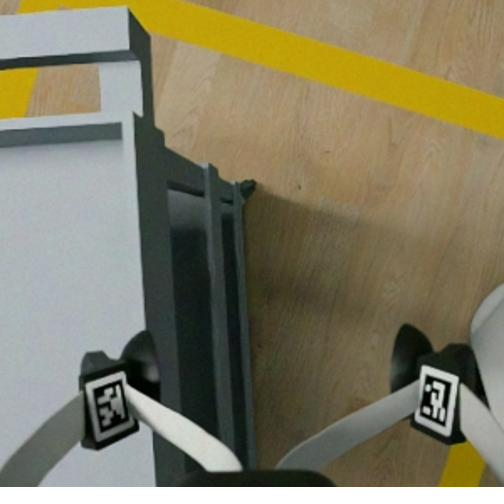

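Emit:
move(
  r2={"joints": {"arm_m": 0.476, "wrist_roll_rad": 1.204}},
  blocking=false,
  cameras=[],
)

Emit:
wait(
  seconds=3,
  cameras=["r2_wrist_camera"],
)

Scene clock: 4031.43 s.
move: r2 moving
r1.base_odometry: x=-1.877 y=+1.625 heading=+2.898
r1.turned_by_wheels: +0.000
r1.turned_by_imu: +0.000
r1.base_tilt: forward=-1.6 right=+1.3
r1.lidar_m: 4.60 2.75 1.99 1.91 1.68 0.25 0.39 1.54 1.71 2.81 2.92 3.93
r1.base_status: not commanded
r1.joint_positions: lift_m=+0.127 arm_m=+0.000 wrist_yaw_rad=+3.092 wrist_pitch_rad=+0.002 wrist_roll_rad=+0.000 gripper_m=+0.056
r1.joint_status: not commanded
r1.measured_speeds: translate_m=+0.000 strafe_m=+0.000 rotate_rad=+0.000 lift_m=+0.000 arm_m=+0.000 wrist_yaw_rad=+0.000 wrist_pitch_rad=+0.000 wrist_roll_rad=+0.000
r1.motor_effort: lift_m=+20(20) arm_m=+4(4) wheel_0=-5(6) wheel_1=+4(4) wheel_2=+3(3)
r1.servo_current: wrist_yaw_rad=52(72) wrist_pitch_rad=46(46) wrist_roll_rad=39(59) gripper_m=39(46)
r1.contact_limits: strafe_m 0.7
r1.hand_pose: x=-0.1128 y=+0.1017 z=+0.3046 quat_wxyz=(+0.025, -0.001, +0.000, +1.000) (m; r1's base frame)
r1.wrist_depth_mm: 136 138 - 293 - - - / 108 138 - 296 - - - / 112 138 244 293 - - - / 133 149 - 297 - - - / 1921 - - 296 - - - / 1182 1205 194 297 189 1160 1138 / 842 759 750 156 750 778 820
r2.base_odometry: x=-2.829 y=-5.349 heading=+2.621
r2.turned_by_wheels: +0.000
r2.turned_by_imu: +0.000
r2.base_tilt: forward=-0.6 right=+0.1
r2.lidar_m: 0.58 0.58 1.36 1.32 1.41 1.96 2.16 2.03 1.51 1.52 1.63 0.72
r2.base_status: not commanded
r2.joint_positions: lift_m=+1.100 arm_m=+0.449 wrist_yaw_rad=+0.001 wrist_pitch_rad=+1.567 wrist_roll_rad=+1.206 gripper_m=+0.080
r2.joint_status: arm_m moving; wrist_roll_rad moving
r2.measured_speeds: translate_m=+0.000 strafe_m=+0.000 rotate_rad=+0.000 lift_m=+0.000 arm_m=+0.154 wrist_yaw_rad=+0.000 wrist_pitch_rad=+0.000 wrist_roll_rad=+0.000
r2.motor_effort: lift_m=+21(21) arm_m=+8(11) wheel_0=+2(3) wheel_1=-4(4) wheel_2=-4(4)
r2.servo_current: wrist_yaw_rad=46(52) wrist_pitch_rad=46(46) wrist_roll_rad=59(78) gripper_m=46(59)
r2.contact_limits: strafe_m 0.4
r2.hand_pose: x=+0.6207 y=-0.0874 z=+0.9896 quat_wxyz=(+0.584, +0.401, +0.582, -0.400) (m; r2's base frame)
r2.wrist_depth_mm: 1229 1205 1205 1182 1182 1182 1182 / 368 362 353 1182 1229 1182 1205 / 424 402 1205 1205 1182 1182 1182 / - - - 1229 1205 1205 1182 / - - - 1205 1182 1182 1182 / - - 188 1205 188 - 917 / 397 145 - - - - 1205
pictures: none
No camera images: "cameras" was empty.

Scene clock: 4032.10 s.
earlier move: r2 done
r1.base_odometry: x=-1.877 y=+1.625 heading=+2.898
r1.turned_by_wheels: +0.000
r1.turned_by_imu: +0.000
r1.base_tilt: forward=-1.6 right=+1.3
r1.lidar_m: 4.59 2.75 1.99 1.91 1.70 0.25 0.39 1.51 1.70 2.81 2.87 3.95
r1.base_status: not commanded
r1.joint_positions: lift_m=+0.127 arm_m=+0.000 wrist_yaw_rad=+3.092 wrist_pitch_rad=+0.002 wrist_roll_rad=+0.000 gripper_m=+0.056
r1.joint_status: not commanded
r1.measured_speeds: translate_m=+0.000 strafe_m=+0.000 rotate_rad=+0.000 lift_m=+0.000 arm_m=+0.000 wrist_yaw_rad=+0.000 wrist_pitch_rad=+0.000 wrist_roll_rad=+0.000
r1.motor_effort: lift_m=+20(20) arm_m=+4(4) wheel_0=-5(6) wheel_1=+4(4) wheel_2=+3(3)
r1.servo_current: wrist_yaw_rad=39(72) wrist_pitch_rad=46(46) wrist_roll_rad=46(59) gripper_m=46(46)
r1.contact_limits: strafe_m 0.7
r1.hand_pose: x=-0.1128 y=+0.1017 z=+0.3046 quat_wxyz=(+0.025, -0.001, +0.000, +1.000) (m; r1's base frame)
r1.wrist_depth_mm: 136 138 - 294 - - - / 108 138 - 296 - - - / 112 138 244 294 - - - / 133 149 - 294 - - - / - - - 296 - - - / 1205 1205 194 296 189 1138 1138 / 842 750 750 155 750 778 820
r2.base_odometry: x=-2.829 y=-5.349 heading=+2.621
r2.turned_by_wheels: +0.000
r2.turned_by_imu: +0.000
r2.base_tilt: forward=-0.7 right=+0.1
r2.lidar_m: 0.59 0.56 1.38 1.29 1.39 1.99 2.16 2.04 1.53 1.52 1.65 0.70
r2.base_status: not commanded
r2.joint_positions: lift_m=+1.100 arm_m=+0.476 wrist_yaw_rad=+0.001 wrist_pitch_rad=+1.567 wrist_roll_rad=+1.206 gripper_m=+0.080
r2.joint_status: all done
r2.measured_speeds: translate_m=+0.000 strafe_m=+0.000 rotate_rad=+0.000 lift_m=+0.000 arm_m=+0.000 wrist_yaw_rad=+0.000 wrist_pitch_rad=+0.000 wrist_roll_rad=+0.000
r2.motor_effort: lift_m=+21(21) arm_m=+7(13) wheel_0=+2(3) wheel_1=-4(4) wheel_2=-3(4)
r2.servo_current: wrist_yaw_rad=46(52) wrist_pitch_rad=39(46) wrist_roll_rad=46(78) gripper_m=52(59)
r2.contact_limits: strafe_m 0.4
r2.hand_pose: x=+0.6478 y=-0.0874 z=+0.9896 quat_wxyz=(+0.584, +0.401, +0.582, -0.400) (m; r2's base frame)
r2.wrist_depth_mm: 1205 1205 1205 1182 1182 1182 1205 / 1229 373 359 1205 1160 1205 1182 / 1205 1205 1205 1182 1205 1205 1182 / - - - 1182 1205 1205 1205 / - - - 1182 1205 1205 1182 / - - 188 1205 192 - - / 387 145 - - - - -
wait: 0.67 of 3 s (r2 has come to rest)
pictures: r2_wrist_camera
Images, in order (width x height): r2_wrist_camera 616x392.

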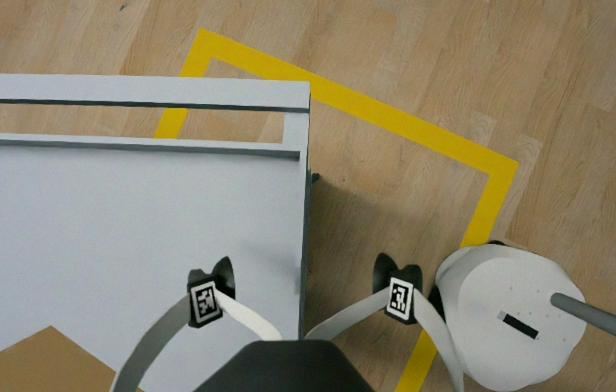

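Emit:
move(
  r2={"joints": {"lift_m": 0.974}, "contact_limits": {"lift_m": 0.2}},
  blocking=false,
  cameras=[],
)

Emit:
wait(
  seconds=3,
  cameras=["r2_wrist_camera"],
)

Scene clock: 4043.93 s.
move: r2 moving
r1.base_odometry: x=-1.877 y=+1.625 heading=+2.898
r1.turned_by_wheels: +0.000
r1.turned_by_imu: +0.000
r1.base_tilt: forward=-1.5 right=+1.3
r1.lidar_m: 4.58 2.78 2.02 1.91 1.67 0.25 0.38 1.52 1.71 2.80 2.90 3.94
r1.base_status: not commanded
r1.joint_positions: lift_m=+0.127 arm_m=+0.000 wrist_yaw_rad=+3.092 wrist_pitch_rad=+0.002 wrist_roll_rad=+0.000 gripper_m=+0.056
r1.joint_status: not commanded
r1.measured_speeds: translate_m=+0.000 strafe_m=+0.000 rotate_rad=+0.000 lift_m=+0.000 arm_m=+0.000 wrist_yaw_rad=+0.000 wrist_pitch_rad=+0.000 wrist_roll_rad=+0.000
r1.motor_effort: lift_m=+20(20) arm_m=+4(4) wheel_0=-6(6) wheel_1=+4(4) wheel_2=+3(3)
r1.servo_current: wrist_yaw_rad=46(59) wrist_pitch_rad=33(46) wrist_roll_rad=65(65) gripper_m=46(52)
r1.contact_limits: strafe_m 0.7
r1.hand_pose: x=-0.1128 y=+0.1017 z=+0.3046 quat_wxyz=(+0.025, -0.001, +0.000, +1.000) (m; r1's base frame)
r1.wrist_depth_mm: 135 138 - 294 - - - / 108 138 - 294 - - - / 112 139 242 294 - - - / 133 150 - 296 - - - / - - - 294 - - - / 1182 1205 195 296 189 1160 1118 / 842 759 750 156 741 778 820
r2.base_odometry: x=-2.829 y=-5.349 heading=+2.621
r2.turned_by_wheels: +0.000
r2.turned_by_imu: +0.000
r2.base_tilt: forward=-0.7 right=+0.0
r2.lidar_m: 0.57 0.57 1.37 1.31 1.41 1.98 2.13 2.02 1.52 1.51 1.65 0.71
r2.base_status: not commanded
r2.joint_positions: lift_m=+1.062 arm_m=+0.476 wrist_yaw_rad=+0.001 wrist_pitch_rad=+1.567 wrist_roll_rad=+1.206 gripper_m=+0.080
r2.joint_status: lift_m moving
r2.measured_speeds: translate_m=+0.000 strafe_m=+0.000 rotate_rad=+0.000 lift_m=-0.146 arm_m=+0.000 wrist_yaw_rad=+0.000 wrist_pitch_rad=+0.000 wrist_roll_rad=+0.000
r2.motor_effort: lift_m=+15(21) arm_m=+7(8) wheel_0=+2(3) wheel_1=-4(4) wheel_2=-3(4)
r2.servo_current: wrist_yaw_rad=39(52) wrist_pitch_rad=39(46) wrist_roll_rad=33(52) gripper_m=52(52)
r2.contact_limits: lift_m 0.2; strafe_m 0.4
r2.hand_pose: x=+0.6478 y=-0.0874 z=+0.9522 quat_wxyz=(+0.584, +0.401, +0.582, -0.400) (m; r2's base frame)
r2.wrist_depth_mm: 1182 1160 1160 1160 1160 1138 1160 / 334 325 315 338 1160 1160 1160 / 1205 1160 1160 1182 1182 1138 1160 / - - - 1182 1138 1160 1138 / - - - 1182 1160 1138 1160 / - - 188 1182 193 - - / 375 - - - - - -
pictures: none
No camera images: "cameras" was empty.

Scene clock: 4045.00 s.
earlier move: r2 done
r1.base_odometry: x=-1.877 y=+1.625 heading=+2.898
r1.turned_by_wheels: +0.000
r1.turned_by_imu: +0.000
r1.base_tilt: forward=-1.5 right=+1.3
r1.lidar_m: 4.60 2.76 1.97 1.93 1.68 0.25 0.38 1.52 1.71 2.79 2.92 3.93
r1.base_status: not commanded
r1.joint_positions: lift_m=+0.127 arm_m=+0.000 wrist_yaw_rad=+3.092 wrist_pitch_rad=+0.002 wrist_roll_rad=+0.000 gripper_m=+0.056
r1.joint_status: not commanded
r1.measured_speeds: translate_m=+0.000 strafe_m=+0.000 rotate_rad=+0.000 lift_m=+0.000 arm_m=+0.000 wrist_yaw_rad=+0.000 wrist_pitch_rad=+0.000 wrist_roll_rad=+0.000
r1.motor_effort: lift_m=+20(20) arm_m=+4(4) wheel_0=-6(6) wheel_1=+4(4) wheel_2=+3(3)
r1.servo_current: wrist_yaw_rad=46(72) wrist_pitch_rad=39(52) wrist_roll_rad=52(65) gripper_m=26(52)
r1.contact_limits: strafe_m 0.7
r1.hand_pose: x=-0.1128 y=+0.1017 z=+0.3046 quat_wxyz=(+0.025, -0.001, +0.000, +1.000) (m; r1's base frame)
r1.wrist_depth_mm: 136 138 - 293 - - - / 108 138 - 296 - - - / 112 139 243 294 - - - / 133 150 - 296 - - - / 1983 - - 296 - - - / 1182 1205 194 296 189 1160 1098 / 854 759 759 156 750 778 820
r2.base_odometry: x=-2.829 y=-5.349 heading=+2.621
r2.turned_by_wheels: +0.000
r2.turned_by_imu: +0.000
r2.base_tilt: forward=-0.6 right=+0.1
r2.lidar_m: 0.56 0.56 1.37 1.31 1.41 1.98 2.16 2.04 1.51 1.48 1.66 0.71
r2.base_status: not commanded
r2.joint_positions: lift_m=+0.974 arm_m=+0.476 wrist_yaw_rad=+0.001 wrist_pitch_rad=+1.567 wrist_roll_rad=+1.206 gripper_m=+0.080
r2.joint_status: all done
r2.measured_speeds: translate_m=+0.000 strafe_m=+0.000 rotate_rad=+0.000 lift_m=+0.000 arm_m=+0.000 wrist_yaw_rad=+0.000 wrist_pitch_rad=+0.000 wrist_roll_rad=+0.000
r2.motor_effort: lift_m=+14(21) arm_m=+7(8) wheel_0=+3(3) wheel_1=-4(4) wheel_2=-4(4)
r2.servo_current: wrist_yaw_rad=46(59) wrist_pitch_rad=39(52) wrist_roll_rad=52(65) gripper_m=52(59)
r2.contact_limits: lift_m 0.2; strafe_m 0.4
r2.hand_pose: x=+0.6478 y=-0.0874 z=+0.8641 quat_wxyz=(+0.584, +0.401, +0.582, -0.400) (m; r2's base frame)
r2.wrist_depth_mm: 227 224 224 1098 1060 1060 1060 / 1098 1078 1098 248 1060 1060 1042 / 258 244 235 279 1078 1078 1060 / - - - 1060 1078 1060 1060 / - - - 1078 1060 1060 1060 / - - 187 1078 193 - - / - - - - - - -
wait: 1.07 of 3 s (r2 has come to rest)
pictures: r2_wrist_camera
Images, in order (width x height): r2_wrist_camera 616x392.

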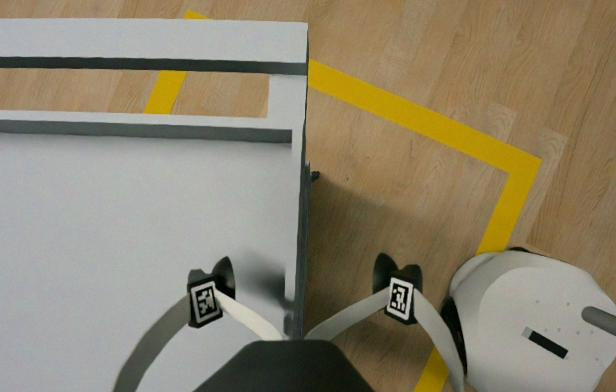

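Emit:
move(
  r2={"joints": {"gripper_m": -0.02}},
  blocking=false,
  cameras=[],
)

Emit:
wait(
  seconds=3,
  cameras=["r2_wrist_camera"],
)

Scene clock: 4048.97 s.
move: r2 moving
r1.base_odometry: x=-1.877 y=+1.625 heading=+2.898
r1.turned_by_wheels: +0.000
r1.turned_by_imu: +0.000
r1.base_tilt: forward=-1.6 right=+1.3
r1.lidar_m: 4.59 2.76 1.97 1.90 1.67 0.25 0.38 1.53 1.69 2.81 2.92 3.94
r1.base_status: not commanded
r1.joint_positions: lift_m=+0.127 arm_m=+0.000 wrist_yaw_rad=+3.092 wrist_pitch_rad=+0.002 wrist_roll_rad=+0.000 gripper_m=+0.056
r1.joint_status: not commanded
r1.measured_speeds: translate_m=+0.000 strafe_m=+0.000 rotate_rad=+0.000 lift_m=+0.000 arm_m=+0.000 wrist_yaw_rad=+0.000 wrist_pitch_rad=+0.000 wrist_roll_rad=+0.000
r1.motor_effort: lift_m=+20(20) arm_m=+4(5) wheel_0=-5(6) wheel_1=+4(4) wheel_2=+3(3)
r1.servo_current: wrist_yaw_rad=52(59) wrist_pitch_rad=39(52) wrist_roll_rad=52(59) gripper_m=39(46)
r1.contact_limits: strafe_m 0.7
r1.hand_pose: x=-0.1128 y=+0.1017 z=+0.3046 quat_wxyz=(+0.025, -0.001, +0.000, +1.000) (m; r1's base frame)
r1.wrist_depth_mm: 136 137 - 293 - - - / 108 138 - 296 - - - / 112 138 243 296 - - - / 133 150 - 293 - - - / 1983 - - 297 - - - / 1205 1205 194 296 188 1160 1098 / 842 759 759 155 741 759 809
r2.base_odometry: x=-2.829 y=-5.349 heading=+2.621
r2.turned_by_wheels: +0.000
r2.turned_by_imu: +0.000
r2.base_tilt: forward=-0.7 right=+0.1
r2.lidar_m: 0.59 0.58 1.36 1.31 1.41 1.99 2.16 2.03 1.52 1.48 1.65 0.71
r2.base_status: not commanded
r2.joint_positions: lift_m=+0.974 arm_m=+0.476 wrist_yaw_rad=+0.001 wrist_pitch_rad=+1.567 wrist_roll_rad=+1.206 gripper_m=+0.061
r2.joint_status: gripper_m moving
r2.measured_speeds: translate_m=+0.000 strafe_m=+0.000 rotate_rad=+0.000 lift_m=+0.000 arm_m=+0.000 wrist_yaw_rad=+0.000 wrist_pitch_rad=+0.000 wrist_roll_rad=+0.000
r2.motor_effort: lift_m=+14(14) arm_m=+7(8) wheel_0=+2(3) wheel_1=-4(4) wheel_2=-4(4)
r2.servo_current: wrist_yaw_rad=33(52) wrist_pitch_rad=46(52) wrist_roll_rad=33(59) gripper_m=150(150)
r2.contact_limits: lift_m 0.2; strafe_m 0.4
r2.hand_pose: x=+0.6478 y=-0.0874 z=+0.8641 quat_wxyz=(+0.584, +0.401, +0.582, -0.400) (m; r2's base frame)
r2.wrist_depth_mm: 226 226 225 1078 1078 1060 1060 / 1098 1098 1098 250 1060 1060 1060 / 259 243 236 278 1078 1078 1078 / - - - 1118 1098 1060 1060 / - - - 1098 1078 1078 1078 / - - 188 1078 190 - - / - - - - - - -
pictures: none
No camera images: "cameras" was empty.

Scene clock: 4050.17 s.
earlier move: r2 done
r1.base_odometry: x=-1.877 y=+1.625 heading=+2.898
r1.turned_by_wheels: +0.000
r1.turned_by_imu: +0.000
r1.base_tilt: forward=-1.6 right=+1.3
r1.lidar_m: 4.59 2.74 2.00 1.92 1.70 0.25 0.38 1.50 1.68 2.82 2.92 3.95
r1.base_status: not commanded
r1.joint_positions: lift_m=+0.127 arm_m=+0.000 wrist_yaw_rad=+3.092 wrist_pitch_rad=+0.002 wrist_roll_rad=+0.000 gripper_m=+0.056
r1.joint_status: not commanded
r1.measured_speeds: translate_m=+0.000 strafe_m=+0.000 rotate_rad=+0.000 lift_m=+0.000 arm_m=+0.000 wrist_yaw_rad=+0.000 wrist_pitch_rad=+0.000 wrist_roll_rad=+0.000
r1.motor_effort: lift_m=+20(20) arm_m=+4(5) wheel_0=-6(6) wheel_1=+4(4) wheel_2=+3(3)
r1.servo_current: wrist_yaw_rad=39(65) wrist_pitch_rad=39(52) wrist_roll_rad=46(65) gripper_m=46(46)
r1.contact_limits: strafe_m 0.7
r1.hand_pose: x=-0.1128 y=+0.1017 z=+0.3046 quat_wxyz=(+0.025, -0.001, +0.000, +1.000) (m; r1's base frame)
r1.wrist_depth_mm: 136 137 - 293 - - - / 108 138 - 296 - - - / 112 138 244 294 - - - / 133 150 - 296 - - - / 1983 - - 297 - - - / 1182 1229 195 296 189 1160 1118 / 842 759 750 156 750 778 820
r2.base_odometry: x=-2.829 y=-5.349 heading=+2.621
r2.turned_by_wheels: +0.000
r2.turned_by_imu: +0.000
r2.base_tilt: forward=-0.7 right=+0.0
r2.lidar_m: 0.58 0.56 1.39 1.31 1.39 1.98 2.15 2.06 1.54 1.51 1.66 0.72
r2.base_status: not commanded
r2.joint_positions: lift_m=+0.974 arm_m=+0.476 wrist_yaw_rad=+0.001 wrist_pitch_rad=+1.567 wrist_roll_rad=+1.206 gripper_m=-0.019
r2.joint_status: all done
r2.measured_speeds: translate_m=+0.000 strafe_m=+0.000 rotate_rad=+0.000 lift_m=+0.000 arm_m=+0.000 wrist_yaw_rad=+0.000 wrist_pitch_rad=+0.000 wrist_roll_rad=+0.000
r2.motor_effort: lift_m=+16(16) arm_m=+5(8) wheel_0=+2(3) wheel_1=-4(4) wheel_2=-2(4)
r2.servo_current: wrist_yaw_rad=39(59) wrist_pitch_rad=39(52) wrist_roll_rad=39(59) gripper_m=98(169)
r2.contact_limits: lift_m 0.2; strafe_m 0.4
r2.hand_pose: x=+0.6479 y=-0.0874 z=+0.8640 quat_wxyz=(+0.584, +0.401, +0.582, -0.400) (m; r2's base frame)
r2.wrist_depth_mm: 226 224 225 1078 1098 1042 1060 / 1078 1060 1078 248 1060 1042 1060 / 262 244 235 248 1060 1060 1060 / - - - - 1060 1060 1060 / - - - 1078 1078 1078 1078 / - - 185 204 180 - - / - - - - - - -
wait: 1.20 of 3 s (r2 has come to rest)
pictures: r2_wrist_camera
Images, in order (width x height): r2_wrist_camera 616x392.

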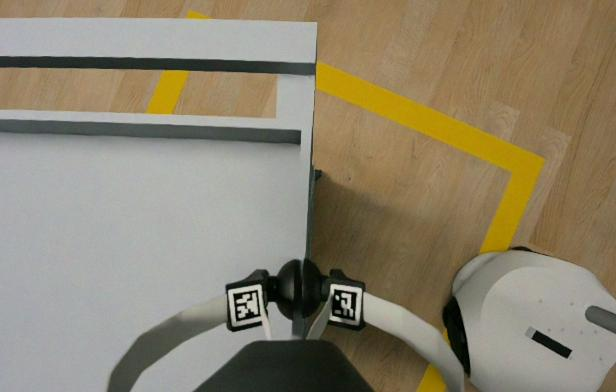

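Gripped. Now pull straight back with roll compensation.

Emit:
move(
  r2={"base": {"translate_m": -0.14}, "joints": {"wrist_roll_rad": 1.5}, "pace": "slow", "speeds": {"wrist_roll_rad": 0.17}, "contact_limits": {"translate_m": 0.4}},
  blocking=false,
  cameras=[],
)

Emit:
wait(
  seconds=5,
  cameras=["r2_wrist_camera", "r2_head_camera"],
)

Scene clock: 4057.93 s.
move: r2 moving
r1.base_odometry: x=-1.877 y=+1.625 heading=+2.898
r1.turned_by_wheels: +0.000
r1.turned_by_imu: +0.000
r1.base_tilt: forward=-1.6 right=+1.3
r1.lidar_m: 4.61 2.73 2.01 1.91 1.67 0.25 0.40 1.52 1.70 2.79 2.92 3.94
r1.base_status: not commanded
r1.joint_positions: lift_m=+0.127 arm_m=+0.000 wrist_yaw_rad=+3.092 wrist_pitch_rad=+0.002 wrist_roll_rad=+0.000 gripper_m=+0.056
r1.joint_status: not commanded
r1.measured_speeds: translate_m=+0.000 strafe_m=+0.000 rotate_rad=+0.000 lift_m=+0.000 arm_m=+0.000 wrist_yaw_rad=+0.000 wrist_pitch_rad=+0.000 wrist_roll_rad=+0.000
r1.motor_effort: lift_m=+20(20) arm_m=+4(4) wheel_0=-5(6) wheel_1=+4(4) wheel_2=+3(3)
r1.servo_current: wrist_yaw_rad=33(65) wrist_pitch_rad=39(46) wrist_roll_rad=46(65) gripper_m=39(52)
r1.contact_limits: strafe_m 0.7
r1.hand_pose: x=-0.1128 y=+0.1017 z=+0.3046 quat_wxyz=(+0.025, -0.001, +0.000, +1.000) (m; r1's base frame)
r1.wrist_depth_mm: 136 138 - 293 - - - / 108 138 - 294 - - - / 112 138 244 294 - - - / 134 150 - 297 - - - / 1983 - - 297 - - - / 1229 1205 195 296 189 1160 1138 / 842 750 759 155 741 778 809
r2.base_odometry: x=-2.819 y=-5.355 heading=+2.622
r2.turned_by_wheels: +0.000
r2.turned_by_imu: +0.001
r2.base_tilt: forward=-0.7 right=+0.1
r2.lidar_m: 0.57 0.57 1.36 1.31 1.39 2.01 2.13 2.01 1.50 1.51 1.66 0.70
r2.base_status: translate_m moving
r2.joint_positions: lift_m=+0.974 arm_m=+0.476 wrist_yaw_rad=+0.001 wrist_pitch_rad=+1.567 wrist_roll_rad=+1.277 gripper_m=-0.019
r2.joint_status: wrist_roll_rad moving
r2.measured_speeds: translate_m=-0.048 strafe_m=+0.000 rotate_rad=+0.002 lift_m=+0.000 arm_m=+0.000 wrist_yaw_rad=+0.000 wrist_pitch_rad=+0.000 wrist_roll_rad=+0.169
r2.motor_effort: lift_m=+16(16) arm_m=+5(6) wheel_0=-5(7) wheel_1=-6(7) wheel_2=+12(13)
r2.servo_current: wrist_yaw_rad=46(52) wrist_pitch_rad=39(46) wrist_roll_rad=33(78) gripper_m=98(104)
r2.contact_limits: lift_m 0.2; translate_m 0.4
r2.hand_pose: x=+0.6480 y=-0.0874 z=+0.8640 quat_wxyz=(+0.569, +0.422, +0.567, -0.420) (m; r2's base frame)
r2.wrist_depth_mm: 227 226 224 1078 1078 1060 1060 / 1078 1078 1078 249 1060 1060 1060 / 257 263 267 270 1060 1060 1060 / - - - 1078 1078 1060 1042 / - - - 225 1078 1078 - / - - 185 203 181 - - / - - - - - - -
pictures: none
No camera images: "cameras" was empty.

Scene clock: 4060.13 s.
earlier move: r2 done
r1.base_odometry: x=-1.877 y=+1.625 heading=+2.898
r1.turned_by_wheels: +0.000
r1.turned_by_imu: +0.000
r1.base_tilt: forward=-1.6 right=+1.3
r1.lidar_m: 4.58 2.75 1.99 1.90 1.70 0.25 0.39 1.51 1.71 2.82 2.91 3.93
r1.base_status: not commanded
r1.joint_positions: lift_m=+0.127 arm_m=+0.000 wrist_yaw_rad=+3.092 wrist_pitch_rad=+0.002 wrist_roll_rad=+0.000 gripper_m=+0.056
r1.joint_status: not commanded
r1.measured_speeds: translate_m=+0.000 strafe_m=+0.000 rotate_rad=+0.000 lift_m=+0.000 arm_m=+0.000 wrist_yaw_rad=+0.000 wrist_pitch_rad=+0.000 wrist_roll_rad=+0.000
r1.motor_effort: lift_m=+20(20) arm_m=+4(5) wheel_0=-5(6) wheel_1=+4(4) wheel_2=+3(3)
r1.servo_current: wrist_yaw_rad=59(72) wrist_pitch_rad=46(52) wrist_roll_rad=39(65) gripper_m=39(52)
r1.contact_limits: strafe_m 0.7
r1.hand_pose: x=-0.1128 y=+0.1017 z=+0.3046 quat_wxyz=(+0.025, -0.001, +0.000, +1.000) (m; r1's base frame)
r1.wrist_depth_mm: 136 138 - 293 - - - / 108 138 - 294 - - - / 112 138 244 294 - - - / 133 150 - 294 - - - / 1983 - - 297 - - - / 1160 1205 195 296 189 1138 1118 / 854 759 750 155 741 778 820
r2.base_odometry: x=-2.708 y=-5.419 heading=+2.622
r2.turned_by_wheels: +0.001
r2.turned_by_imu: +0.002
r2.base_tilt: forward=-0.7 right=+0.1
r2.lidar_m: 0.62 0.62 1.37 1.32 1.41 2.00 2.01 2.00 1.51 1.47 1.70 0.69
r2.base_status: done
r2.joint_positions: lift_m=+0.974 arm_m=+0.476 wrist_yaw_rad=+0.001 wrist_pitch_rad=+1.567 wrist_roll_rad=+1.497 gripper_m=-0.019
r2.joint_status: all done
r2.measured_speeds: translate_m=+0.000 strafe_m=+0.000 rotate_rad=+0.000 lift_m=+0.000 arm_m=+0.000 wrist_yaw_rad=+0.000 wrist_pitch_rad=+0.000 wrist_roll_rad=+0.000
r2.motor_effort: lift_m=+16(16) arm_m=+6(6) wheel_0=+2(8) wheel_1=-2(8) wheel_2=+11(15)
r2.servo_current: wrist_yaw_rad=39(59) wrist_pitch_rad=39(46) wrist_roll_rad=46(85) gripper_m=85(104)
r2.contact_limits: lift_m 0.2; translate_m 0.4
r2.hand_pose: x=+0.6481 y=-0.0874 z=+0.8640 quat_wxyz=(+0.519, +0.482, +0.517, -0.480) (m; r2's base frame)
r2.wrist_depth_mm: 1098 1098 1078 1078 1060 1060 1042 / 228 226 225 1078 1078 1078 1042 / 1098 1078 1078 1078 1078 1060 1078 / - - - 1078 1060 1078 1078 / - - - 225 1078 1060 - / - - 185 202 177 1078 - / - - - - - - 1078
wait: 2.20 of 5 s (r2 has come to rest)
pictures: r2_head_camera, r2_wrist_camera
Images, in order (width x height): r2_head_camera 420x560, r2_wrist_camera 616x392.

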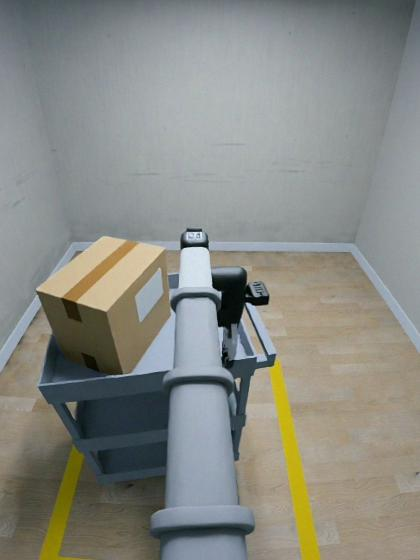

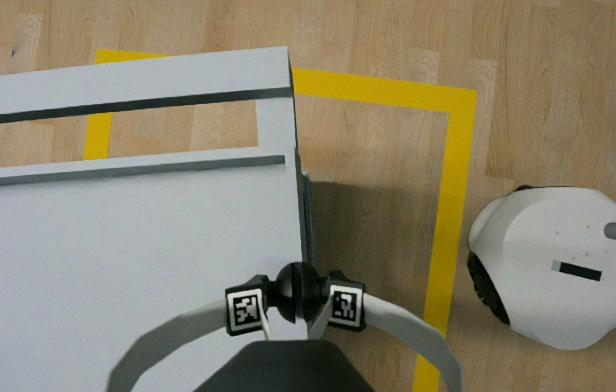

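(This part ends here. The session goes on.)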